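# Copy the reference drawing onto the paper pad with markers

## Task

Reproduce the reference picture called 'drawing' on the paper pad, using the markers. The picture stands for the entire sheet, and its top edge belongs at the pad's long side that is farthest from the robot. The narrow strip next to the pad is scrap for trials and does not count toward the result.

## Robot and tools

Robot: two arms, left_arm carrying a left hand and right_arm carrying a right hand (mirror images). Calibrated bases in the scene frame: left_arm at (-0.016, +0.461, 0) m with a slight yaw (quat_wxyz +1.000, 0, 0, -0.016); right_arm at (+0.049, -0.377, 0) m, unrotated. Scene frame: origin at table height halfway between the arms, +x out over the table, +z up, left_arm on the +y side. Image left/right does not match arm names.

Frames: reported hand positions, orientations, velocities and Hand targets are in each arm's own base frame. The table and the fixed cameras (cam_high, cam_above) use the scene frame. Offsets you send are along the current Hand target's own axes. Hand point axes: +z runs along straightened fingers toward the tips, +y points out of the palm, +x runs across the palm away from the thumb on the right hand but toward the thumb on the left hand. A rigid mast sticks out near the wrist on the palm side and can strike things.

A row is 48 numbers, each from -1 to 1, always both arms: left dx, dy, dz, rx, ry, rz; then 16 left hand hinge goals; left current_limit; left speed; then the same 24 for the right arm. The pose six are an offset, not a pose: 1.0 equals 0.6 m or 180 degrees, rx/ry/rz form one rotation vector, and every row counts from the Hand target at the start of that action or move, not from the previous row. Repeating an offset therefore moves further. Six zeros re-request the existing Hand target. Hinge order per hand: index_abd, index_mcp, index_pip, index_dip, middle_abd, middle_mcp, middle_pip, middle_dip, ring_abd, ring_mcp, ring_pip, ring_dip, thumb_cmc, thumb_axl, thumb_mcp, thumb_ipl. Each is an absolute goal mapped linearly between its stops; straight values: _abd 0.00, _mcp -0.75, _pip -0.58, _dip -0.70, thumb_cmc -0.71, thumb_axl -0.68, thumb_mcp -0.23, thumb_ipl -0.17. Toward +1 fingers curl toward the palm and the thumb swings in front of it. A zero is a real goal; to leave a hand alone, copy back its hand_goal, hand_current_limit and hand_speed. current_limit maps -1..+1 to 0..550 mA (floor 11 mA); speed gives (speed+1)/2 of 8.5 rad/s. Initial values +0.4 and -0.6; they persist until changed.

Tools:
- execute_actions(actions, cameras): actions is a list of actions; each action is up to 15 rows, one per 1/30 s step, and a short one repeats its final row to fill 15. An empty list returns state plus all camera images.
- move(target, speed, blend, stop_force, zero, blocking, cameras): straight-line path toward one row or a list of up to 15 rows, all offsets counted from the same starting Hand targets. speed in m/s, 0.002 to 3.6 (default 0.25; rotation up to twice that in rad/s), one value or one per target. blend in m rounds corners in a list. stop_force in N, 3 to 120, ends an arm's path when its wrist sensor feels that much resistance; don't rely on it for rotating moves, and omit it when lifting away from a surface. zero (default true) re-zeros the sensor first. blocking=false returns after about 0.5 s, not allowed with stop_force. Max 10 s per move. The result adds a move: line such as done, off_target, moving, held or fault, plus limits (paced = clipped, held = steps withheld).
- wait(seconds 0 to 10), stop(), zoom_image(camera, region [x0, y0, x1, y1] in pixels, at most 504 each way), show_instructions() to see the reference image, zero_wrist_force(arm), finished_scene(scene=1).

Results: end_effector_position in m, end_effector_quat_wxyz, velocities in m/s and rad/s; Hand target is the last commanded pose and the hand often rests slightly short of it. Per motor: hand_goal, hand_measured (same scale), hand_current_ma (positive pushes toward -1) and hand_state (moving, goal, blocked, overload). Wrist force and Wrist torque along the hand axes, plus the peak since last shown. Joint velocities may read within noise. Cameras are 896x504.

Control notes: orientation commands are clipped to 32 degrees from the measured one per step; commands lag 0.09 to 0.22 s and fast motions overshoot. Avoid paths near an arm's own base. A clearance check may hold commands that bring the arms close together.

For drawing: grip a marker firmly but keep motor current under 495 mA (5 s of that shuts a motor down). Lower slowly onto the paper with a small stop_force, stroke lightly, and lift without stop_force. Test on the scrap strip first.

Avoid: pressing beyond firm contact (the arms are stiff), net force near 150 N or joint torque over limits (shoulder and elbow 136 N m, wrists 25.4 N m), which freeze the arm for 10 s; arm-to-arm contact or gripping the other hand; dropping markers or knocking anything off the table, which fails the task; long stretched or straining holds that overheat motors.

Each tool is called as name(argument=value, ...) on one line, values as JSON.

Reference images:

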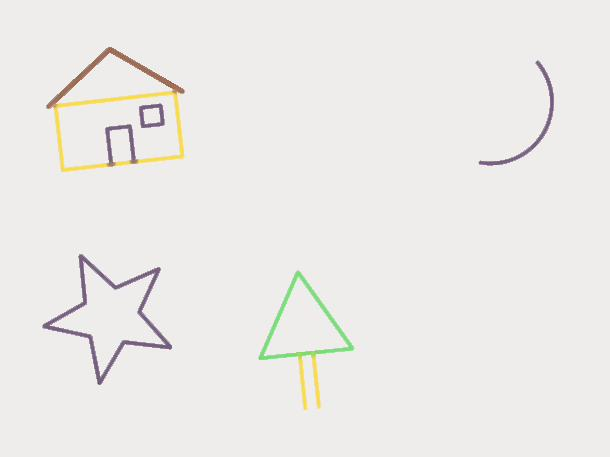

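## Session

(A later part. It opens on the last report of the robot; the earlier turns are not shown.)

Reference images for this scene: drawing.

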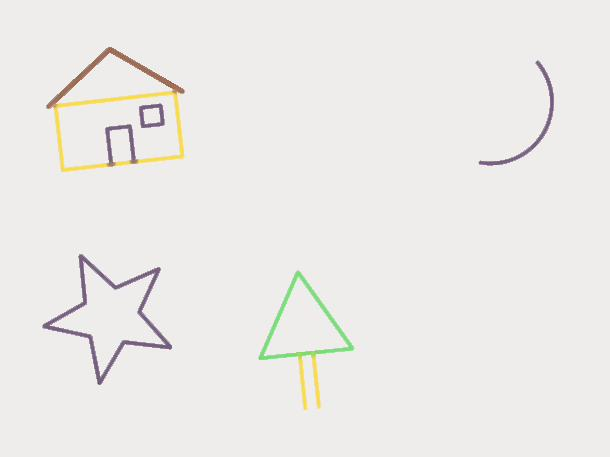

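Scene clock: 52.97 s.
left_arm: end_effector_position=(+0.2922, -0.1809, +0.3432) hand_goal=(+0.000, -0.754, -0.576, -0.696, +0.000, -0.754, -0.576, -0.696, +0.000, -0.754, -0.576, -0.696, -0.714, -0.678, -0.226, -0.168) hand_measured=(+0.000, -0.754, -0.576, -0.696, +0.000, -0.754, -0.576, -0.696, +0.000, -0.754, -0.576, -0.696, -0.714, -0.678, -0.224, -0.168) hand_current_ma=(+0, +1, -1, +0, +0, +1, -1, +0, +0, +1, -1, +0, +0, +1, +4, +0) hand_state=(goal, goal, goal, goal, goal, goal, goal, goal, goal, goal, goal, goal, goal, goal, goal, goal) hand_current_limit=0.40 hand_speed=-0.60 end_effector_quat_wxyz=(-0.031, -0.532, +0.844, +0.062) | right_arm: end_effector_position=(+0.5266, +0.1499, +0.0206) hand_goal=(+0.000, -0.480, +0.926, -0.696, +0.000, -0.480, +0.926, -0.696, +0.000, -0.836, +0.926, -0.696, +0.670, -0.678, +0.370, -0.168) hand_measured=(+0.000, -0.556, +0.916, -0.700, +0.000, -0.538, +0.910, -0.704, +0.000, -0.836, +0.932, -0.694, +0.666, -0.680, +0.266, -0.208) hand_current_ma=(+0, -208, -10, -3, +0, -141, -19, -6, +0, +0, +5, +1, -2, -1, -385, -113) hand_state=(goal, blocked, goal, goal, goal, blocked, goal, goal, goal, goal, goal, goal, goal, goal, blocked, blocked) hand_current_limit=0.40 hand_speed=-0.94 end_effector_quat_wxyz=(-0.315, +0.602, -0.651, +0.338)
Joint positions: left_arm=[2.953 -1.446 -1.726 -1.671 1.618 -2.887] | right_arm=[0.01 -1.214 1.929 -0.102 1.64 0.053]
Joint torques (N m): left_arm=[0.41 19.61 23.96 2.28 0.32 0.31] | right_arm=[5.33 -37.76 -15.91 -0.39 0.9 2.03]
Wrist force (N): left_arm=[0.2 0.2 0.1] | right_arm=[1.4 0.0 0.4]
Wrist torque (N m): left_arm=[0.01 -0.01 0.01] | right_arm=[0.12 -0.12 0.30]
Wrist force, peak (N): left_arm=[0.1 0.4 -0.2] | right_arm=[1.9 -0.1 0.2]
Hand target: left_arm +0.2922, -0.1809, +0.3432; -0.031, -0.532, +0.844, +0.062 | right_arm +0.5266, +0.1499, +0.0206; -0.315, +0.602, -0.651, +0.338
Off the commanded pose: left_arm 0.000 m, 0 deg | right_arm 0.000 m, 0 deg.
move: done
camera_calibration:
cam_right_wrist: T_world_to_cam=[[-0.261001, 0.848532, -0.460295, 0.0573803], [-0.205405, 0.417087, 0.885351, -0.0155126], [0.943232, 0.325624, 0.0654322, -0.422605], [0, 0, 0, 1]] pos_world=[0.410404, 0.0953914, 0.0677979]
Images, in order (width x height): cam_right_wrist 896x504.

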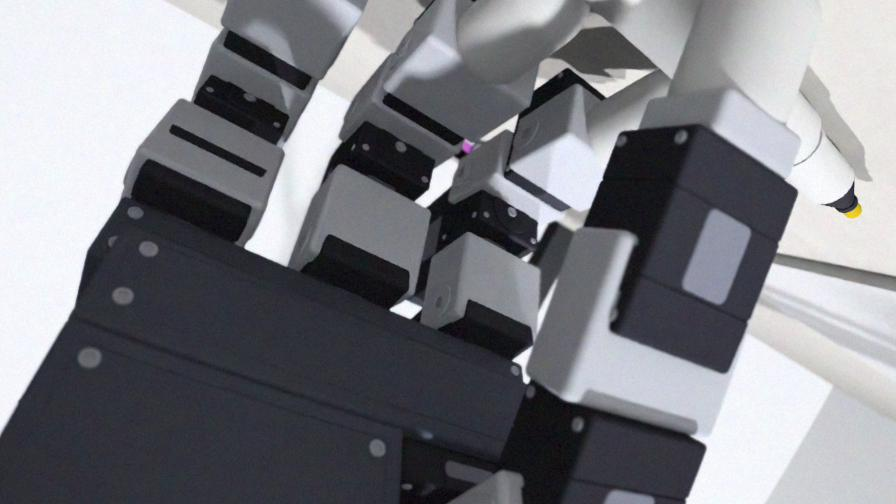

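move(target=[0,0,0,0,0,0,0,-0.754,-0.576,-0.696,0,-0.754,-0.576,-0.696,0,-0.754,-0.576,-0.696,-0.714,-0.678,-0.226,-0.168,0.4,-0.6,0,-0.2457,-0.1721,0,0,0,0,-0.48,0.927,-0.696,0,-0.48,0.927,-0.696,0,-0.8356,0.927,-0.696,0.671,-0.677,0.37,-0.168,0.4,-0.94], speed=0.1, cameras=["cam_above", "cam_right_wrist", "cam_high"])

zoom_image(camera="cam_above", region=[600, 200, 896, 460])

Scene clock: 58.13 s.
left_arm: end_effector_position=(+0.2922, -0.1809, +0.3432) hand_goal=(+0.000, -0.754, -0.576, -0.696, +0.000, -0.754, -0.576, -0.696, +0.000, -0.754, -0.576, -0.696, -0.714, -0.678, -0.226, -0.168) hand_measured=(+0.000, -0.754, -0.576, -0.696, +0.000, -0.754, -0.576, -0.696, +0.000, -0.754, -0.576, -0.696, -0.714, -0.678, -0.224, -0.168) hand_current_ma=(+0, +1, -1, +0, +0, +1, -1, +0, +0, +1, -1, +0, +0, +1, +4, +0) hand_state=(goal, goal, goal, goal, goal, goal, goal, goal, goal, goal, goal, goal, goal, goal, goal, goal) hand_current_limit=0.40 hand_speed=-0.60 end_effector_quat_wxyz=(-0.031, -0.532, +0.844, +0.062) | right_arm: end_effector_position=(+0.5266, +0.1493, +0.2005) hand_goal=(+0.000, -0.480, +0.926, -0.696, +0.000, -0.480, +0.926, -0.696, +0.000, -0.836, +0.926, -0.696, +0.670, -0.678, +0.370, -0.168) hand_measured=(+0.000, -0.556, +0.912, -0.702, +0.000, -0.536, +0.910, -0.704, +0.000, -0.832, +0.928, -0.694, +0.666, -0.680, +0.266, -0.208) hand_current_ma=(+0, -207, -16, -5, +0, -135, -19, -6, +0, +2, +1, +1, -3, -1, -385, -114) hand_state=(goal, blocked, goal, goal, goal, blocked, goal, goal, goal, goal, goal, goal, goal, goal, blocked, blocked) hand_current_limit=0.40 hand_speed=-0.94 end_effector_quat_wxyz=(-0.315, +0.602, -0.651, +0.338)
Joint positions: left_arm=[2.953 -1.446 -1.726 -1.671 1.618 -2.887] | right_arm=[0.009 -1.417 1.673 0.357 1.639 0.052]
Joint torques (N m): left_arm=[0.15 19.95 23.47 2.39 0.29 0.23] | right_arm=[-8.33 -39.89 -27.74 1.73 -1.41 -2.21]
Wrist force (N): left_arm=[0.1 0.3 -0.2] | right_arm=[1.7 1.7 0.9]
Wrist torque (N m): left_arm=[0.04 -0.02 0.01] | right_arm=[0.13 -0.17 0.48]
Wrist force, peak (N): left_arm=[-0.2 0.5 0.1] | right_arm=[1.7 2.3 1.1]
Hand target: left_arm +0.2922, -0.1809, +0.3432; -0.031, -0.532, +0.844, +0.062 | right_arm +0.5266, +0.1493, +0.2006; -0.315, +0.602, -0.651, +0.338
Off the commanded pose: left_arm 0.000 m, 0 deg | right_arm 0.000 m, 0 deg.
move: done
camera_calibration:
cam_right_wrist: T_world_to_cam=[[-0.261039, 0.848547, -0.460247, 0.140627], [-0.205409, 0.417033, 0.885376, -0.174468], [0.943221, 0.325656, 0.065437, -0.434079], [0, 0, 0, 1]] pos_world=[0.410304, 0.0947914, 0.247598]
Images, in order (width x height): cam_high 896x504, cam_above 896x504, cam_right_wrist 896x504.

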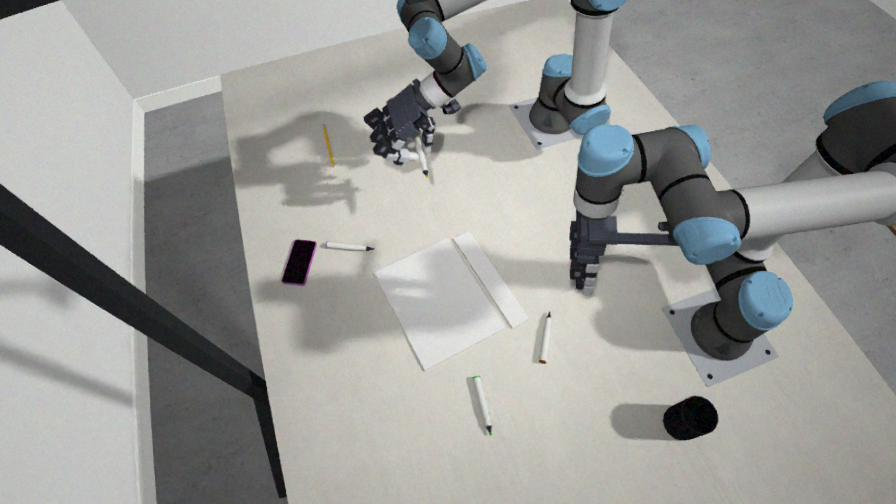

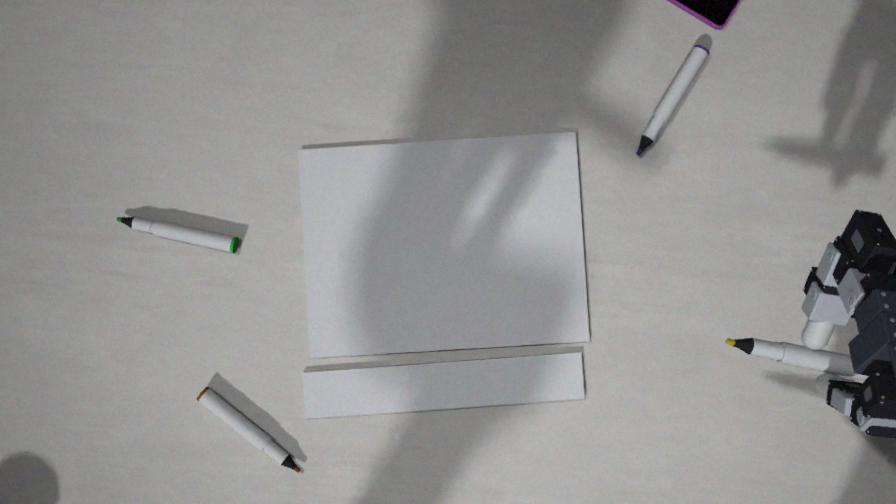

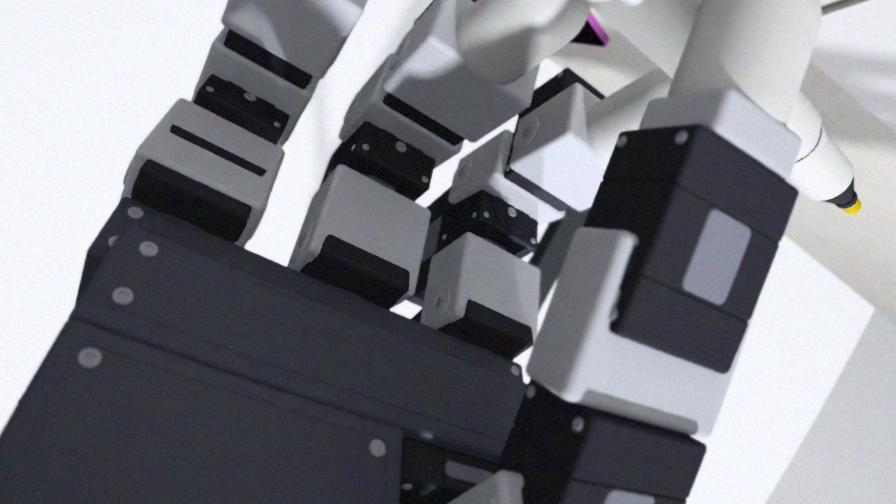

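Scaled by 1.703 from the camera's 896x504 image, which has a finer 1280x720 frame.

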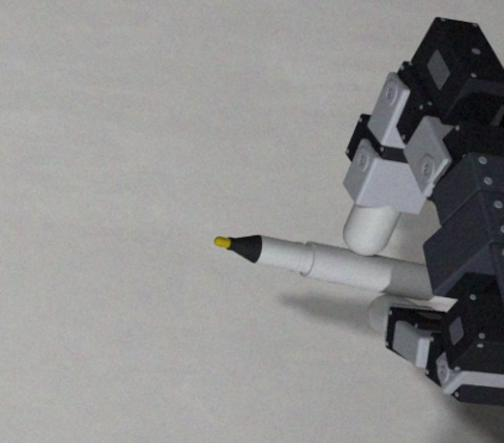

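zoom_image(camera="cam_above", region=[280, 120, 400, 190])

zoom_image(camera="cam_above", region=[520, 110, 640, 180])

zoom_image(camera="cam_above", region=[280, 340, 400, 430])

zoom_image(camera="cam_above", region=[520, 320, 640, 410])

Scaled by 4.200 from the camera's 896x504 image, which has a finer 1280x720 frame.

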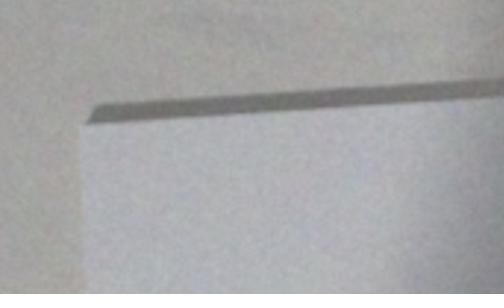

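Scaled by 4.200 from the camera's 896x504 image, which has a finer 1280x720 frame.

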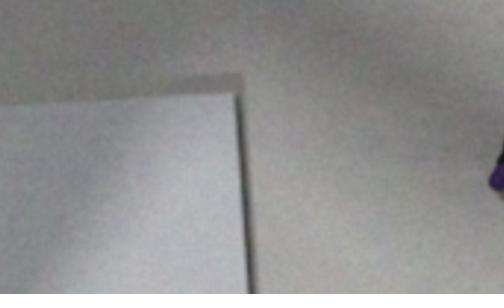

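Scaled by 4.200 from the camera's 896x504 image, which has a finer 1280x720 frame.

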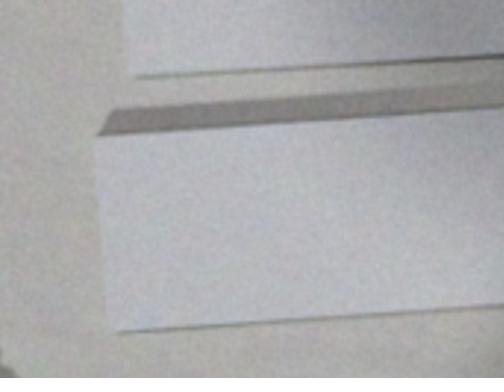

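Scaled by 4.200 from the camera's 896x504 image, which has a finer 1280x720 frame.

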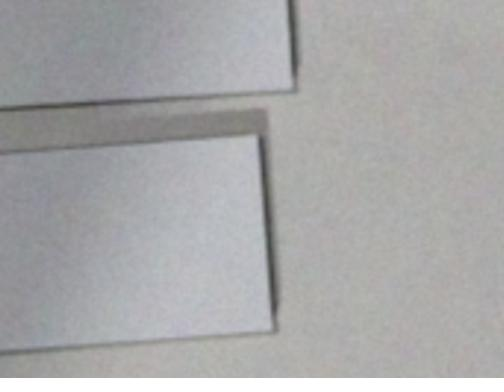

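move(target=[[0,0,0,0,0,0,0,-0.754,-0.576,-0.696,0,-0.754,-0.576,-0.696,0,-0.754,-0.576,-0.696,-0.714,-0.678,-0.226,-0.168,0.4,-0.6,-0.5913,0.1373,-0.1652,0.3536,-0.1884,-0.5943,0,-0.48,0.927,-0.696,0,-0.48,0.927,-0.696,0,-0.8356,0.927,-0.696,0.671,-0.677,0.37,-0.168,0.4,-0.94],[0,0,0,0,0,0,0,-0.754,-0.576,-0.696,0,-0.754,-0.576,-0.696,0,-0.754,-0.576,-0.696,-0.714,-0.678,-0.226,-0.168,0.4,-0.6,-0.5913,0.221,-0.1067,0.3536,-0.1884,-0.5943,0,-0.48,0.927,-0.696,0,-0.48,0.927,-0.696,0,-0.8356,0.927,-0.696,0.671,-0.677,0.37,-0.168,0.4,-0.94]], speed=[0.3, 0.1], cameras=["all"])

Scene clock: 66.27 s.
left_arm: end_effector_position=(+0.2922, -0.1809, +0.3432) hand_goal=(+0.000, -0.754, -0.576, -0.696, +0.000, -0.754, -0.576, -0.696, +0.000, -0.754, -0.576, -0.696, -0.714, -0.678, -0.226, -0.168) hand_measured=(+0.000, -0.754, -0.576, -0.696, +0.000, -0.754, -0.576, -0.696, +0.000, -0.754, -0.576, -0.696, -0.714, -0.678, -0.224, -0.168) hand_current_ma=(+0, +1, -1, +0, +0, +1, -1, +0, +0, +1, -1, +0, +0, +1, +4, +0) hand_state=(goal, goal, goal, goal, goal, goal, goal, goal, goal, goal, goal, goal, goal, goal, goal, goal) hand_current_limit=0.40 hand_speed=-0.60 end_effector_quat_wxyz=(-0.031, -0.532, +0.844, +0.062) | right_arm: end_effector_position=(+0.4258, +0.5131, +0.1301) hand_goal=(+0.000, -0.480, +0.926, -0.696, +0.000, -0.480, +0.926, -0.696, +0.000, -0.836, +0.926, -0.696, +0.670, -0.678, +0.370, -0.168) hand_measured=(+0.000, -0.556, +0.912, -0.702, +0.000, -0.534, +0.910, -0.704, +0.000, -0.834, +0.928, -0.694, +0.664, -0.680, +0.266, -0.208) hand_current_ma=(+0, -207, -16, -5, +0, -127, -19, -6, +0, +1, +1, +1, -4, -1, -385, -116) hand_state=(goal, blocked, goal, goal, goal, blocked, goal, goal, goal, goal, goal, goal, goal, goal, blocked, blocked) hand_current_limit=0.40 hand_speed=-0.94 end_effector_quat_wxyz=(-0.305, +0.687, +0.395, +0.528)
Joint positions: left_arm=[2.953 -1.446 -1.726 -1.671 1.618 -2.887] | right_arm=[0.68 -1.212 1.915 -0.427 1.217 -1.667]
Joint torques (N m): left_arm=[0 20.58 24.02 2.47 0.28 0.08] | right_arm=[9.24 -22.94 -8.33 -3.62 1.86 1.92]
Wrist force (N): left_arm=[-0.2 0.3 -0.1] | right_arm=[-0.6 0.3 0.2]
Wrist torque (N m): left_arm=[0.03 0.02 -0.02] | right_arm=[0.03 0.10 0.18]
Wrist force, peak (N): left_arm=[-0.2 0.5 0.1] | right_arm=[1.9 1.8 1.2]
Hand target: left_arm +0.2922, -0.1809, +0.3432; -0.031, -0.532, +0.844, +0.062 | right_arm +0.4258, +0.5131, +0.1300; -0.305, +0.687, +0.395, +0.528
Off the commanded pose: left_arm 0.000 m, 0 deg | right_arm 0.000 m, 0 deg.
move: done
camera_calibration:
cam_right_wrist: T_world_to_cam=[[0.382633, -0.465957, -0.797795, 0.21752], [-0.900543, -0.381035, -0.209367, 0.563255], [-0.206432, 0.798559, -0.565411, -0.123991], [0, 0, 0, 1]] pos_world=[0.39841, 0.414989, 0.221357]

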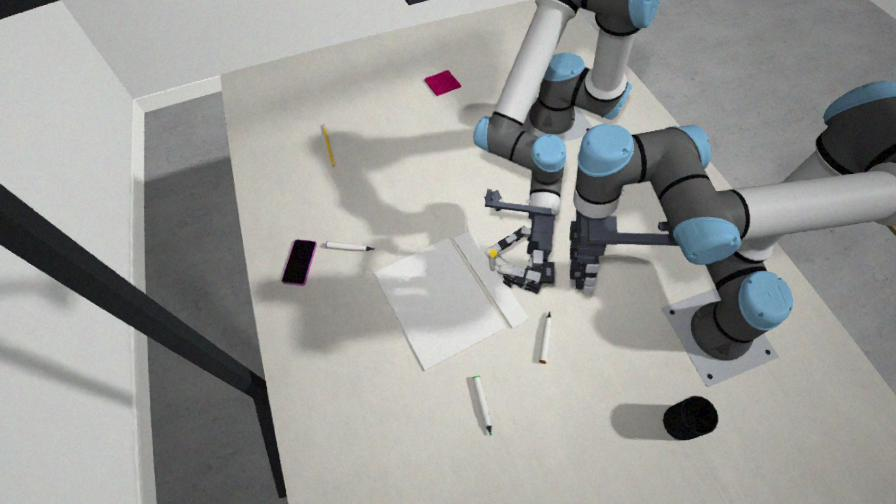

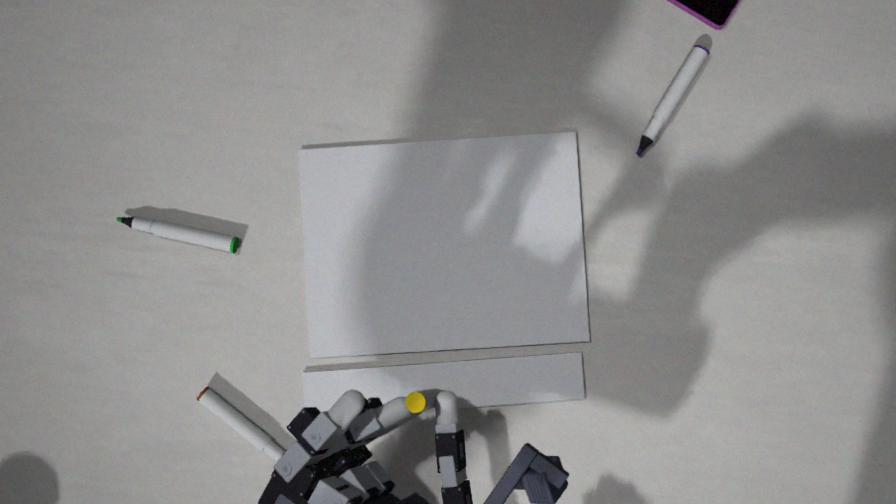

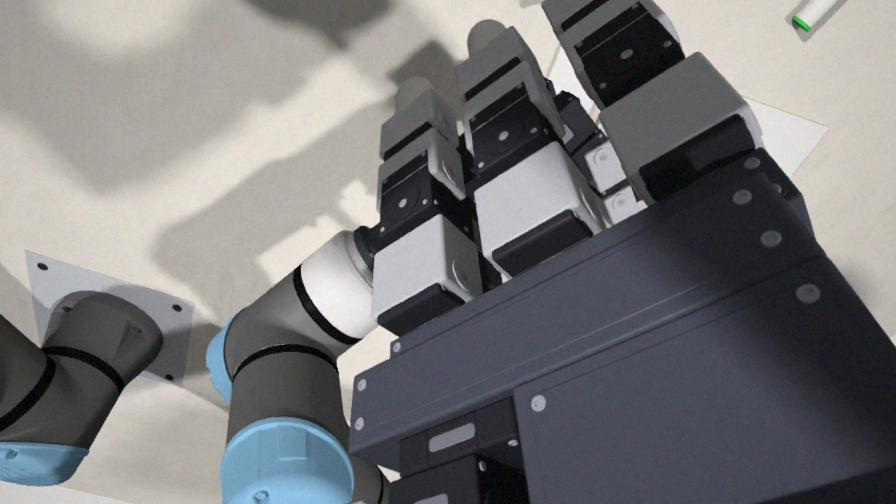

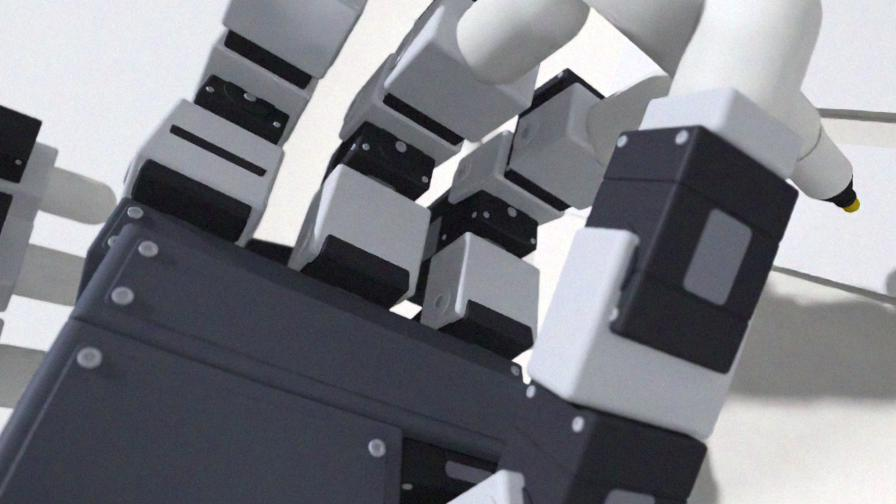

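move(target=[[-0.3468,0.1803,-0.0657,0,0,0,0,-0.754,-0.576,-0.696,0,-0.754,-0.576,-0.696,0,-0.754,-0.576,-0.696,-0.714,-0.678,-0.226,-0.168,0.4,-0.6,0,0,0,0,0,0,0,-0.48,0.927,-0.696,0,-0.48,0.927,-0.696,0,-0.8356,0.927,-0.696,0.671,-0.677,0.37,-0.168,0.4,-0.94],[-0.1962,-0.0292,-0.3432,0.6704,0.4913,0.0588,0,-0.754,-0.576,-0.696,0,-0.754,-0.576,-0.696,0,-0.754,-0.576,-0.696,-0.714,-0.678,-0.226,-0.168,0.4,-0.6,0,0,0,0,0,0,0,-0.48,0.927,-0.696,0,-0.48,0.927,-0.696,0,-0.8356,0.927,-0.696,0.671,-0.677,0.37,-0.168,0.4,-0.94]], speed=0.35, blend=0.03, cameras=["cam_high", "cam_above"])

Scene clock: 77.93 s.
left_arm: end_effector_position=(+0.3832, -0.0967, +0.5462) hand_goal=(+0.000, -0.754, -0.576, -0.696, +0.000, -0.754, -0.576, -0.696, +0.000, -0.754, -0.576, -0.696, -0.714, -0.678, -0.226, -0.168) hand_measured=(+0.000, -0.748, -0.576, -0.696, +0.000, -0.748, -0.576, -0.696, +0.000, -0.748, -0.576, -0.696, -0.710, -0.678, -0.228, -0.168) hand_current_ma=(+0, +9, -1, +0, +0, +9, -1, +0, +0, +10, -1, +0, +7, +1, -2, +0) hand_state=(goal, goal, goal, goal, goal, goal, goal, goal, goal, goal, goal, goal, goal, goal, goal, goal) hand_current_limit=0.40 hand_speed=-0.60 end_effector_quat_wxyz=(+0.079, +0.140, -0.285, +0.945) | right_arm: end_effector_position=(+0.4258, +0.5131, +0.1300) hand_goal=(+0.000, -0.480, +0.926, -0.696, +0.000, -0.480, +0.926, -0.696, +0.000, -0.836, +0.926, -0.696, +0.670, -0.678, +0.370, -0.168) hand_measured=(+0.000, -0.556, +0.912, -0.702, +0.000, -0.534, +0.910, -0.704, +0.000, -0.834, +0.928, -0.694, +0.664, -0.680, +0.266, -0.208) hand_current_ma=(+0, -207, -16, -5, +0, -127, -19, -6, +0, +1, +1, +1, -4, -1, -385, -116) hand_state=(goal, blocked, goal, goal, goal, blocked, goal, goal, goal, goal, goal, goal, goal, goal, blocked, blocked) hand_current_limit=0.40 hand_speed=-0.94 end_effector_quat_wxyz=(-0.305, +0.687, +0.395, +0.528)
Joint positions: left_arm=[3.756 -1.814 -1.74 -4.121 0.946 0.731] | right_arm=[0.68 -1.211 1.915 -0.427 1.217 -1.667]
Joint torques (N m): left_arm=[-13.55 20.26 8.69 -4.35 2.59 1.42] | right_arm=[6.56 -23.28 -9.62 -3.58 1.77 2.08]
Wrist force (N): left_arm=[-0.3 1.1 -2.1] | right_arm=[-0.5 0.6 0.1]
Wrist torque (N m): left_arm=[0.36 -0.14 -0.02] | right_arm=[0.07 0.08 0.19]
Wrist force, peak (N): left_arm=[-0.7 2.3 -1.8] | right_arm=[-0.9 0.8 0.3]
Hand target: left_arm +0.3832, -0.0968, +0.5463; +0.079, +0.140, -0.285, +0.945 | right_arm +0.4258, +0.5131, +0.1300; -0.305, +0.687, +0.395, +0.528
Off the commanded pose: left_arm 0.000 m, 0 deg | right_arm 0.000 m, 0 deg.
move: done
Images, in order (width x height): cam_high 896x504, cam_above 896x504.

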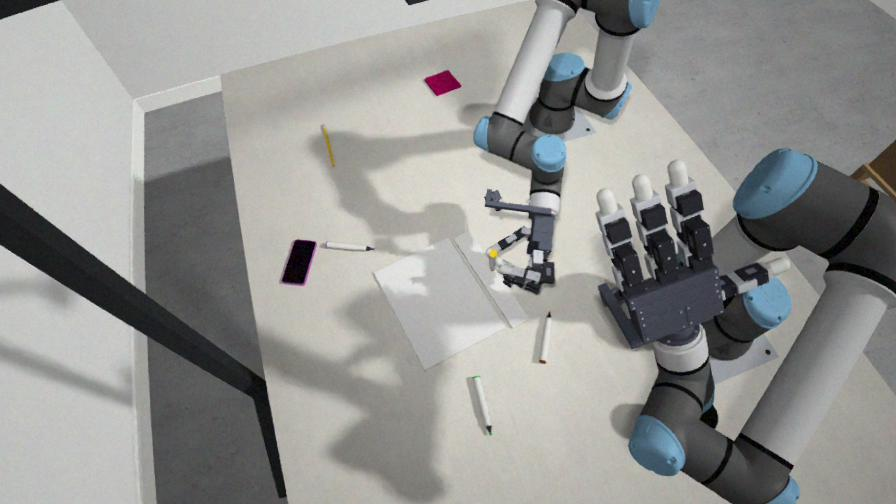

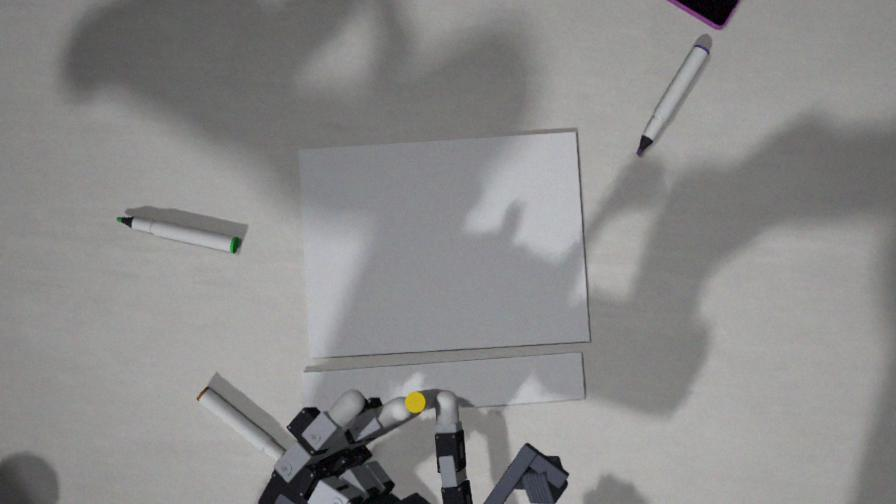

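move(target=[-0.135,0.0727,-0.4268,-0.4145,-0.4637,0,0,-0.754,-0.576,-0.696,0,-0.754,-0.576,-0.696,0,-0.754,-0.576,-0.696,-0.714,-0.678,-0.226,-0.168,0.4,-0.6,0,0,0,0,0,0,0,-0.48,0.927,-0.696,0,-0.48,0.927,-0.696,0,-0.8356,0.927,-0.696,0.671,-0.677,0.37,-0.168,0.4,-0.94], speed=0.35, cameras=["cam_high", "cam_above"])

Scene clock: 83.73 s.
left_arm: end_effector_position=(+0.3938, +0.0052, +0.2942) hand_goal=(+0.000, -0.754, -0.576, -0.696, +0.000, -0.754, -0.576, -0.696, +0.000, -0.754, -0.576, -0.696, -0.714, -0.678, -0.226, -0.168) hand_measured=(+0.000, -0.748, -0.576, -0.696, +0.000, -0.748, -0.576, -0.696, +0.000, -0.748, -0.576, -0.696, -0.708, -0.678, -0.224, -0.168) hand_current_ma=(+0, +10, -1, +0, +0, +9, -1, +0, +0, +11, -1, +0, +8, +1, +3, +0) hand_state=(goal, goal, goal, goal, goal, goal, goal, goal, goal, goal, goal, goal, goal, goal, goal, goal) hand_current_limit=0.40 hand_speed=-0.60 end_effector_quat_wxyz=(+0.054, -0.618, +0.730, -0.285) | right_arm: end_effector_position=(+0.4258, +0.5131, +0.1300) hand_goal=(+0.000, -0.480, +0.926, -0.696, +0.000, -0.480, +0.926, -0.696, +0.000, -0.836, +0.926, -0.696, +0.670, -0.678, +0.370, -0.168) hand_measured=(+0.000, -0.556, +0.912, -0.702, +0.000, -0.534, +0.910, -0.704, +0.000, -0.834, +0.928, -0.694, +0.664, -0.680, +0.266, -0.208) hand_current_ma=(+0, -207, -16, -5, +0, -127, -19, -6, +0, +1, +1, +1, -4, -1, -385, -116) hand_state=(goal, blocked, goal, goal, goal, blocked, goal, goal, goal, goal, goal, goal, goal, goal, blocked, blocked) hand_current_limit=0.40 hand_speed=-0.94 end_effector_quat_wxyz=(-0.305, +0.687, +0.395, +0.528)
Joint positions: left_arm=[3.755 -1.283 -2.033 -1.216 1.007 -2.415] | right_arm=[0.68 -1.211 1.915 -0.427 1.217 -1.667]
Joint torques (N m): left_arm=[-13.47 3.61 29.36 3.78 0.22 -1.43] | right_arm=[7.73 -23.48 -9.92 -3.39 1.75 1.92]
Wrist force (N): left_arm=[-0.6 1.5 -0.1] | right_arm=[-0.6 0.5 0.3]
Wrist torque (N m): left_arm=[0.13 -0.01 -0.03] | right_arm=[0.05 0.09 0.17]
Wrist force, peak (N): left_arm=[-0.6 2.6 -1.5] | right_arm=[-0.9 0.8 0.3]
Hand target: left_arm +0.3938, +0.0052, +0.2942; +0.054, -0.618, +0.730, -0.285 | right_arm +0.4258, +0.5131, +0.1300; -0.305, +0.687, +0.395, +0.528
Off the commanded pose: left_arm 0.000 m, 0 deg | right_arm 0.000 m, 0 deg.
move: done
Images, in order (width x height): cam_high 896x504, cam_above 896x504.

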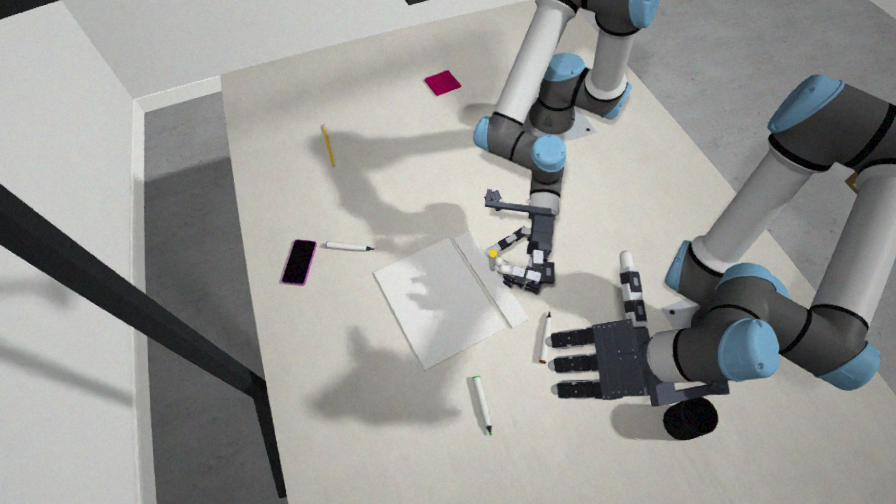

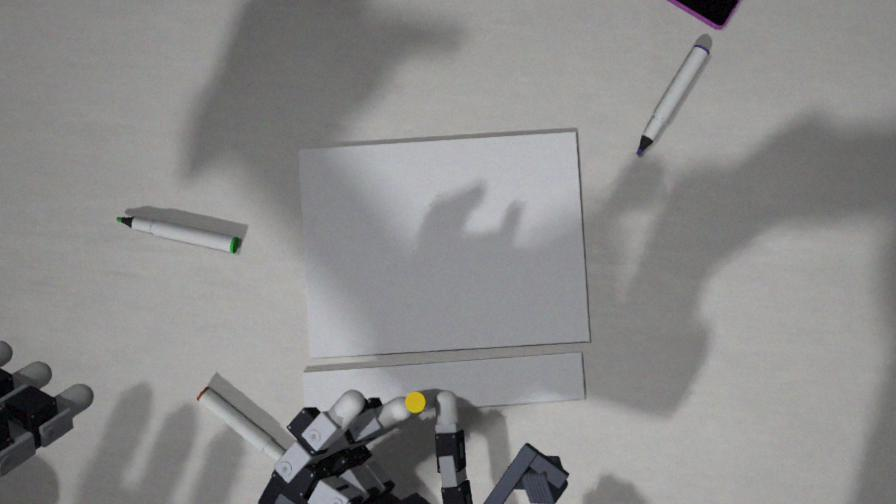

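move(target=[0.2392,-0.2132,-0.0897,0.1878,0.2107,0,0,-0.754,-0.576,-0.696,0,-0.754,-0.576,-0.696,0,-0.754,-0.576,-0.696,-0.714,-0.678,-0.226,-0.168,0.4,-0.6,0,0,0,0,0,0,0,-0.48,0.927,-0.696,0,-0.48,0.927,-0.696,0,-0.8356,0.927,-0.696,0.671,-0.677,0.37,-0.168,0.4,-0.94], speed=0.35)

execute_actions(actions=[[[0.0695,-0.0617,0.0047,0.0508,0.057,0,0,-0.754,-0.576,-0.696,0,-0.754,-0.576,-0.696,0,-0.754,-0.576,-0.696,-0.714,-0.678,-0.226,-0.168,0.4,-0.6,0,0,0,0,0,0,0,-0.48,0.927,-0.696,0,-0.48,0.927,-0.696,0,-0.8356,0.927,-0.696,0.671,-0.677,0.37,-0.168,0.4,-0.94]]])

Scene clock: 90.30 s.
left_arm: end_effector_position=(+0.4491, -0.1193, +0.4400) hand_goal=(+0.000, -0.754, -0.576, -0.696, +0.000, -0.754, -0.576, -0.696, +0.000, -0.754, -0.576, -0.696, -0.714, -0.678, -0.226, -0.168) hand_measured=(+0.000, -0.748, -0.576, -0.696, +0.000, -0.748, -0.576, -0.696, +0.000, -0.748, -0.576, -0.696, -0.708, -0.678, -0.224, -0.168) hand_current_ma=(+0, +10, -1, +0, +0, +9, -1, +0, +0, +11, -1, +0, +8, +1, +3, +0) hand_state=(goal, goal, goal, goal, goal, goal, goal, goal, goal, goal, goal, goal, goal, goal, goal, goal) hand_current_limit=0.40 hand_speed=-0.60 end_effector_quat_wxyz=(+0.009, +0.451, -0.596, +0.664) | right_arm: end_effector_position=(+0.4258, +0.5131, +0.1300) hand_goal=(+0.000, -0.480, +0.926, -0.696, +0.000, -0.480, +0.926, -0.696, +0.000, -0.836, +0.926, -0.696, +0.670, -0.678, +0.370, -0.168) hand_measured=(+0.000, -0.556, +0.912, -0.702, +0.000, -0.534, +0.910, -0.704, +0.000, -0.834, +0.928, -0.694, +0.664, -0.680, +0.266, -0.208) hand_current_ma=(+0, -207, -16, -5, +0, -127, -19, -6, +0, +1, +1, +1, -4, -1, -385, -116) hand_state=(goal, blocked, goal, goal, goal, blocked, goal, goal, goal, goal, goal, goal, goal, goal, blocked, blocked) hand_current_limit=0.40 hand_speed=-0.94 end_effector_quat_wxyz=(-0.305, +0.687, +0.395, +0.528)
Joint positions: left_arm=[3.756 -1.282 -2.029 -1.238 0.12 -2.397] | right_arm=[0.68 -1.211 1.915 -0.427 1.217 -1.667]
Joint torques (N m): left_arm=[-13.33 3.08 14.87 3.48 -3 -1.34] | right_arm=[8.13 -21.84 -8.43 -3.33 1.81 2.26]
Wrist force (N): left_arm=[-0.7 2.1 -1.3] | right_arm=[-0.4 0.5 0.4]
Wrist torque (N m): left_arm=[0.34 -0.11 -0.05] | right_arm=[0.03 0.07 0.19]
Wrist force, peak (N): left_arm=[-0.7 2.4 -1.7] | right_arm=[-0.6 1.0 0.1]
Hand target: left_arm +0.4493, -0.1195, +0.4399; +0.008, +0.452, -0.596, +0.664 | right_arm +0.4258, +0.5131, +0.1300; -0.305, +0.687, +0.395, +0.528
Off the commanded pose: left_arm 0.000 m, 0 deg | right_arm 0.000 m, 0 deg.
move: done

Scene clock: 91.23 s.
left_arm: end_effector_position=(+0.4465, -0.1330, +0.4940) hand_goal=(+0.000, -0.754, -0.576, -0.696, +0.000, -0.754, -0.576, -0.696, +0.000, -0.754, -0.576, -0.696, -0.714, -0.678, -0.226, -0.168) hand_measured=(+0.000, -0.746, -0.576, -0.696, +0.000, -0.746, -0.576, -0.696, +0.000, -0.746, -0.576, -0.696, -0.708, -0.678, -0.224, -0.168) hand_current_ma=(+1, +14, +0, +0, +1, +14, +0, +0, +1, +16, +0, +0, +9, +1, +3, +0) hand_state=(goal, goal, goal, goal, goal, goal, goal, goal, goal, goal, goal, goal, goal, goal, goal, goal) hand_current_limit=0.40 hand_speed=-0.60 end_effector_quat_wxyz=(+0.025, +0.391, -0.538, +0.747) | right_arm: end_effector_position=(+0.4258, +0.5131, +0.1300) hand_goal=(+0.000, -0.480, +0.926, -0.696, +0.000, -0.480, +0.926, -0.696, +0.000, -0.836, +0.926, -0.696, +0.670, -0.678, +0.370, -0.168) hand_measured=(+0.000, -0.556, +0.912, -0.702, +0.000, -0.534, +0.910, -0.704, +0.000, -0.834, +0.928, -0.694, +0.664, -0.680, +0.266, -0.208) hand_current_ma=(+0, -207, -16, -5, +0, -127, -19, -6, +0, +1, +1, +1, -4, -1, -385, -116) hand_state=(goal, blocked, goal, goal, goal, blocked, goal, goal, goal, goal, goal, goal, goal, goal, blocked, blocked) hand_current_limit=0.40 hand_speed=-0.94 end_effector_quat_wxyz=(-0.305, +0.687, +0.395, +0.528)
Joint positions: left_arm=[3.756 -1.28 -2.031 -1.235 -0.118 -2.399] | right_arm=[0.68 -1.211 1.915 -0.427 1.217 -1.667]
Joint torques (N m): left_arm=[-13.46 2.49 29.44 3.19 -2.75 -1.56] | right_arm=[8.07 -22.75 -9.88 -3.48 1.48 1.82]
Wrist force (N): left_arm=[-1.1 2.2 -1.4] | right_arm=[-0.4 0.5 0.0]
Wrist torque (N m): left_arm=[0.37 -0.07 -0.04] | right_arm=[0.06 0.07 0.19]
Wrist force, peak (N): left_arm=[-2.3 4.2 -1.0] | right_arm=[-0.6 0.8 0.2]
Hand target: left_arm +0.4466, -0.1330, +0.4941; +0.025, +0.390, -0.538, +0.747 | right_arm +0.4258, +0.5131, +0.1300; -0.305, +0.687, +0.395, +0.528
Off the commanded pose: left_arm 0.000 m, 0 deg | right_arm 0.000 m, 0 deg.
Step readings (end_effector_position of left_arm | right_arm):
0: (+0.4491, -0.1193, +0.4400) | (+0.4258, +0.5131, +0.1300)
1: (+0.4491, -0.1193, +0.4400) | (+0.4258, +0.5131, +0.1300)
2: (+0.4488, -0.1193, +0.4407) | (+0.4258, +0.5131, +0.1300)
4: (+0.4471, -0.1216, +0.4529) | (+0.4258, +0.5131, +0.1300)
8: (+0.4454, -0.1273, +0.4782) | (+0.4258, +0.5131, +0.1300)
15: (+0.4460, -0.1318, +0.4914) | (+0.4258, +0.5131, +0.1300)

move(target=[[0.1082,0.0263,0.0075,0.0665,-0.0587,-0.7418,0,-0.754,-0.576,-0.696,0,-0.754,-0.576,-0.696,0,-0.754,-0.576,-0.696,-0.714,-0.678,-0.226,-0.168,0.4,-0.6,0,0,0,0,0,0,0,-0.48,0.927,-0.696,0,-0.48,0.927,-0.696,0,-0.8356,0.927,-0.696,0.671,-0.677,0.37,-0.168,0.4,-0.94],[-0.2547,-0.1333,-0.5242,0.5113,-0.0436,-0.6366,0,-0.754,-0.576,-0.696,0,-0.754,-0.576,-0.696,0,-0.754,-0.576,-0.696,-0.714,-0.678,-0.226,-0.168,0.4,-0.6,0,0,0,0,0,0,0,-0.48,0.927,-0.696,0,-0.48,0.927,-0.696,0,-0.8356,0.927,-0.696,0.671,-0.677,0.37,-0.168,0.4,-0.94]], speed=0.4, blend=0.03, cameras=["cam_high", "cam_above"])

Scene clock: 98.63 s.
left_arm: end_effector_position=(+0.4148, +0.2178, +0.4268) hand_goal=(+0.000, -0.754, -0.576, -0.696, +0.000, -0.754, -0.576, -0.696, +0.000, -0.754, -0.576, -0.696, -0.714, -0.678, -0.226, -0.168) hand_measured=(+0.002, -0.762, -0.576, -0.696, +0.002, -0.760, -0.576, -0.696, +0.002, -0.762, -0.576, -0.696, -0.720, -0.678, -0.224, -0.168) hand_current_ma=(+1, -13, +0, +0, +2, -13, +0, +0, +1, -14, +0, +0, -12, +1, +3, +0) hand_state=(goal, goal, goal, goal, goal, goal, goal, goal, goal, goal, goal, goal, goal, goal, goal, goal) hand_current_limit=0.40 hand_speed=-0.60 end_effector_quat_wxyz=(+0.304, +0.566, +0.586, +0.495) | right_arm: end_effector_position=(+0.4258, +0.5131, +0.1300) hand_goal=(+0.000, -0.480, +0.926, -0.696, +0.000, -0.480, +0.926, -0.696, +0.000, -0.836, +0.926, -0.696, +0.670, -0.678, +0.370, -0.168) hand_measured=(+0.000, -0.556, +0.912, -0.702, +0.000, -0.534, +0.910, -0.704, +0.000, -0.834, +0.928, -0.694, +0.664, -0.680, +0.266, -0.208) hand_current_ma=(+0, -207, -16, -5, +0, -127, -19, -6, +0, +1, +1, +1, -4, -1, -385, -116) hand_state=(goal, blocked, goal, goal, goal, blocked, goal, goal, goal, goal, goal, goal, goal, goal, blocked, blocked) hand_current_limit=0.40 hand_speed=-0.94 end_effector_quat_wxyz=(-0.305, +0.687, +0.395, +0.528)
Joint positions: left_arm=[4.456 -1.244 -2.064 -3.591 -0.6 -2.395] | right_arm=[0.68 -1.211 1.915 -0.427 1.217 -1.667]
Joint torques (N m): left_arm=[-13.03 -0.88 25 0.47 -0.1 -1.36] | right_arm=[8.04 -22.97 -10.11 -3.05 1.85 2.13]
Wrist force (N): left_arm=[0.5 -0.3 -1.0] | right_arm=[-0.8 0.4 0.0]
Wrist torque (N m): left_arm=[0.16 -0.12 0.31] | right_arm=[0.06 0.12 0.16]
Wrist force, peak (N): left_arm=[-0.9 2.7 -1.8] | right_arm=[-0.6 1.0 -0.1]
Hand target: left_arm +0.4148, +0.2179, +0.4268; +0.304, +0.566, +0.586, +0.495 | right_arm +0.4258, +0.5131, +0.1300; -0.305, +0.687, +0.395, +0.528
Off the commanded pose: left_arm 0.000 m, 0 deg | right_arm 0.000 m, 0 deg.
move: done
Images, in order (width x height): cam_high 896x504, cam_above 896x504.

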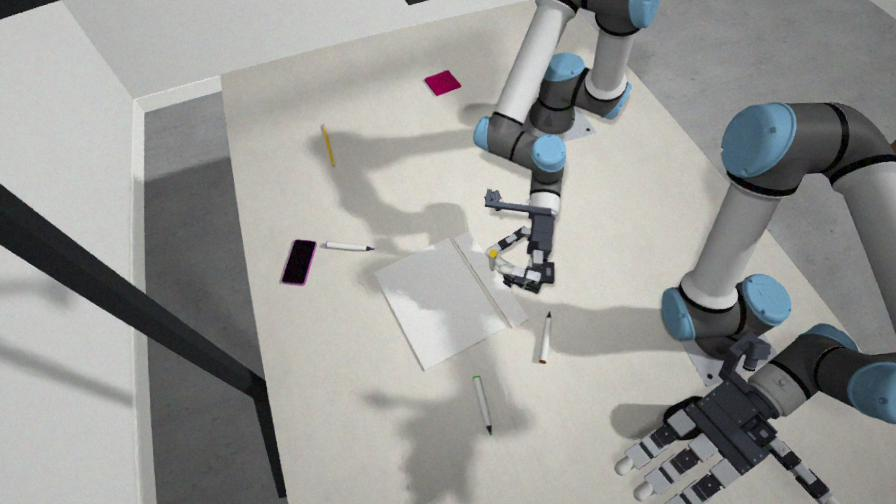

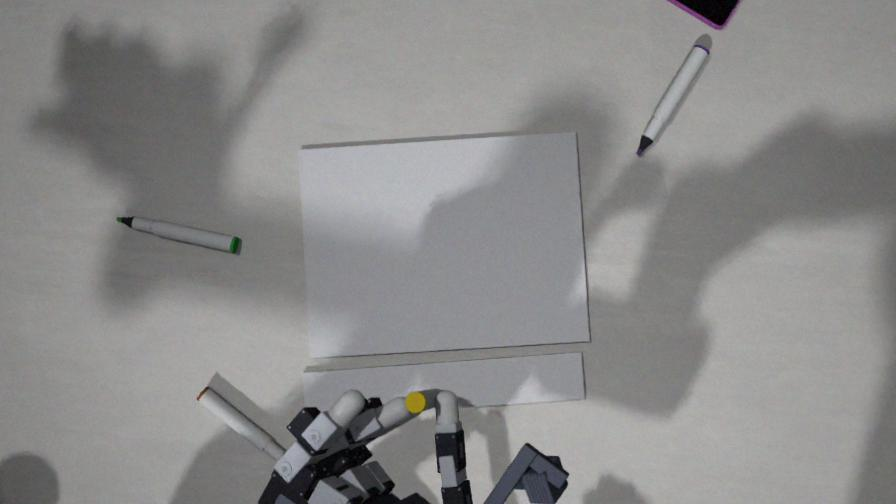

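move(target=[0,0,0,0,0,0,0,-0.754,-0.576,-0.696,0,-0.754,-0.576,-0.696,0,-0.754,-0.576,-0.696,-0.714,-0.678,-0.226,-0.168,0.4,-0.6,-0.0483,0,0.0129,0,0,0,0,-0.48,0.927,-0.696,0,-0.48,0.927,-0.696,0,-0.8356,0.927,-0.696,0.671,-0.677,0.37,-0.168,0.4,-0.94], speed=0.03, stop_force=3)

move(target=[0,0,0,0,0,0,0,-0.754,-0.576,-0.696,0,-0.754,-0.576,-0.696,0,-0.754,-0.576,-0.696,-0.714,-0.678,-0.226,-0.168,0.4,-0.6,-0.0322,0,0.0086,0,0,0,0,-0.48,0.927,-0.696,0,-0.48,0.927,-0.696,0,-0.8356,0.927,-0.696,0.671,-0.677,0.37,-0.168,0.4,-0.94], speed=0.008, stop_force=3, cameras=["cam_high", "cam_right_wrist"])

Scene clock: 101.83 s.
left_arm: end_effector_position=(+0.4148, +0.2179, +0.4268) hand_goal=(+0.000, -0.754, -0.576, -0.696, +0.000, -0.754, -0.576, -0.696, +0.000, -0.754, -0.576, -0.696, -0.714, -0.678, -0.226, -0.168) hand_measured=(+0.002, -0.762, -0.576, -0.696, +0.002, -0.760, -0.576, -0.696, +0.002, -0.762, -0.576, -0.696, -0.720, -0.678, -0.224, -0.168) hand_current_ma=(+1, -13, +0, +0, +2, -13, +0, +0, +1, -14, +0, +0, -12, +1, +3, +0) hand_state=(goal, goal, goal, goal, goal, goal, goal, goal, goal, goal, goal, goal, goal, goal, goal, goal) hand_current_limit=0.40 hand_speed=-0.60 end_effector_quat_wxyz=(+0.304, +0.566, +0.586, +0.495) | right_arm: end_effector_position=(+0.4258, +0.5132, +0.1000) hand_goal=(+0.000, -0.480, +0.926, -0.696, +0.000, -0.480, +0.926, -0.696, +0.000, -0.836, +0.926, -0.696, +0.670, -0.678, +0.370, -0.168) hand_measured=(+0.000, -0.556, +0.912, -0.702, +0.000, -0.534, +0.910, -0.704, +0.000, -0.834, +0.928, -0.694, +0.664, -0.680, +0.266, -0.208) hand_current_ma=(+0, -207, -16, -5, +0, -127, -19, -6, +0, +1, +1, +1, -4, -1, -385, -116) hand_state=(goal, blocked, goal, goal, goal, blocked, goal, goal, goal, goal, goal, goal, goal, goal, blocked, blocked) hand_current_limit=0.40 hand_speed=-0.94 end_effector_quat_wxyz=(-0.305, +0.687, +0.395, +0.528)
Joint positions: left_arm=[4.456 -1.244 -2.064 -3.591 -0.6 -2.396] | right_arm=[0.68 -1.16 1.939 -0.503 1.217 -1.667]
Joint torques (N m): left_arm=[-12.86 9.07 19.58 0.58 -0.13 -1.28] | right_arm=[8.39 -24.05 -8.28 -3.48 1.57 1.93]
Wrist force (N): left_arm=[0.4 -0.4 -1.1] | right_arm=[-0.5 0.8 0.1]
Wrist torque (N m): left_arm=[0.16 -0.11 0.30] | right_arm=[0.08 0.09 0.17]
Wrist force, peak (N): left_arm=[0.6 -0.3 -1.3] | right_arm=[-0.9 0.7 -0.3]
Hand target: left_arm +0.4148, +0.2179, +0.4268; +0.304, +0.566, +0.586, +0.495 | right_arm +0.4258, +0.5132, +0.1000; -0.305, +0.687, +0.395, +0.528
Off the commanded pose: left_arm 0.000 m, 0 deg | right_arm 0.000 m, 0 deg.
move: done

Scene clock: 103.60 s.
left_arm: end_effector_position=(+0.4148, +0.2179, +0.4268) hand_goal=(+0.000, -0.754, -0.576, -0.696, +0.000, -0.754, -0.576, -0.696, +0.000, -0.754, -0.576, -0.696, -0.714, -0.678, -0.226, -0.168) hand_measured=(+0.002, -0.762, -0.576, -0.696, +0.002, -0.760, -0.576, -0.696, +0.002, -0.762, -0.576, -0.696, -0.720, -0.678, -0.224, -0.168) hand_current_ma=(+1, -13, +0, +0, +2, -13, +0, +0, +1, -14, +0, +0, -12, +1, +3, +0) hand_state=(goal, goal, goal, goal, goal, goal, goal, goal, goal, goal, goal, goal, goal, goal, goal, goal) hand_current_limit=0.40 hand_speed=-0.60 end_effector_quat_wxyz=(+0.304, +0.566, +0.586, +0.495) | right_arm: end_effector_position=(+0.4258, +0.5132, +0.0961) hand_goal=(+0.000, -0.480, +0.926, -0.696, +0.000, -0.480, +0.926, -0.696, +0.000, -0.836, +0.926, -0.696, +0.670, -0.678, +0.370, -0.168) hand_measured=(+0.000, -0.556, +0.912, -0.702, +0.000, -0.534, +0.910, -0.704, +0.000, -0.834, +0.928, -0.694, +0.666, -0.678, +0.266, -0.208) hand_current_ma=(+0, -207, -16, -5, +0, -127, -19, -6, +0, +1, +1, +1, -4, +0, -385, -116) hand_state=(goal, blocked, goal, goal, goal, blocked, goal, goal, goal, goal, goal, goal, goal, goal, blocked, blocked) hand_current_limit=0.40 hand_speed=-0.94 end_effector_quat_wxyz=(-0.305, +0.687, +0.395, +0.528)
Joint positions: left_arm=[4.456 -1.244 -2.064 -3.591 -0.6 -2.396] | right_arm=[0.68 -1.153 1.942 -0.513 1.217 -1.667]
Joint torques (N m): left_arm=[-14.49 12.28 14.18 0.58 -0.35 -1.35] | right_arm=[6.03 -44.39 -21.45 1.1 1.61 2.13]
Wrist force (N): left_arm=[0.4 -0.2 -1.0] | right_arm=[2.3 0.4 0.1]
Wrist torque (N m): left_arm=[0.18 -0.11 0.29] | right_arm=[0.03 0.07 0.12]
Wrist force, peak (N): left_arm=[0.3 -0.3 -1.5] | right_arm=[3.9 0.4 -0.3]
Hand target: left_arm +0.4148, +0.2179, +0.4268; +0.304, +0.566, +0.586, +0.495 | right_arm +0.4258, +0.5132, +0.0961; -0.305, +0.687, +0.395, +0.528 (not the last commanded pose)
Off the commanded pose: left_arm 0.000 m, 0 deg | right_arm 0.016 m, 0 deg.
move: contact (right_arm)
camera_calibration:
cam_right_wrist: T_world_to_cam=[[0.382713, -0.465957, -0.797756, 0.190402], [-0.900531, -0.381002, -0.209481, 0.556177], [-0.206337, 0.798575, -0.565423, -0.143337], [0, 0, 0, 1]] pos_world=[0.39841, 0.415089, 0.187357]
Images, in order (width x height): cam_high 896x504, cam_right_wrist 896x504.

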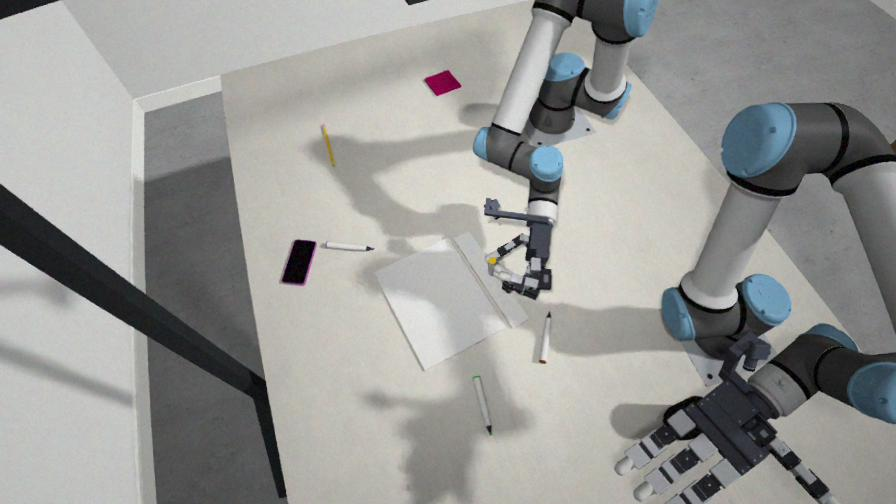

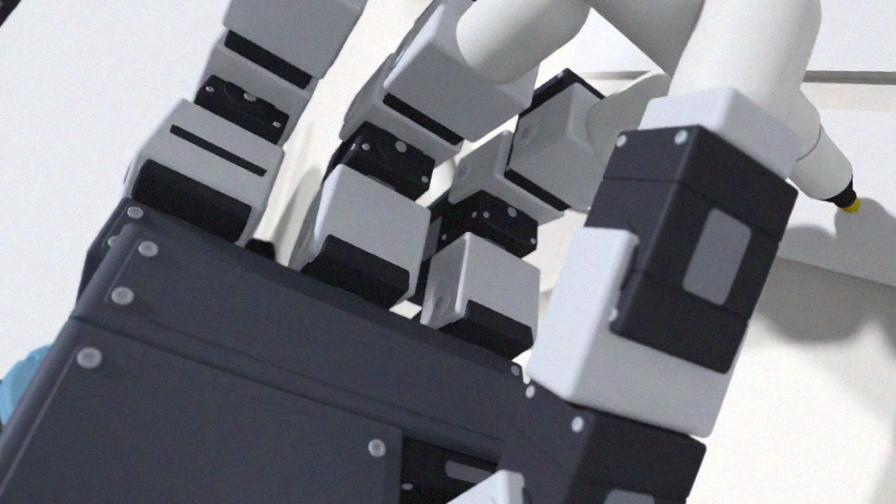

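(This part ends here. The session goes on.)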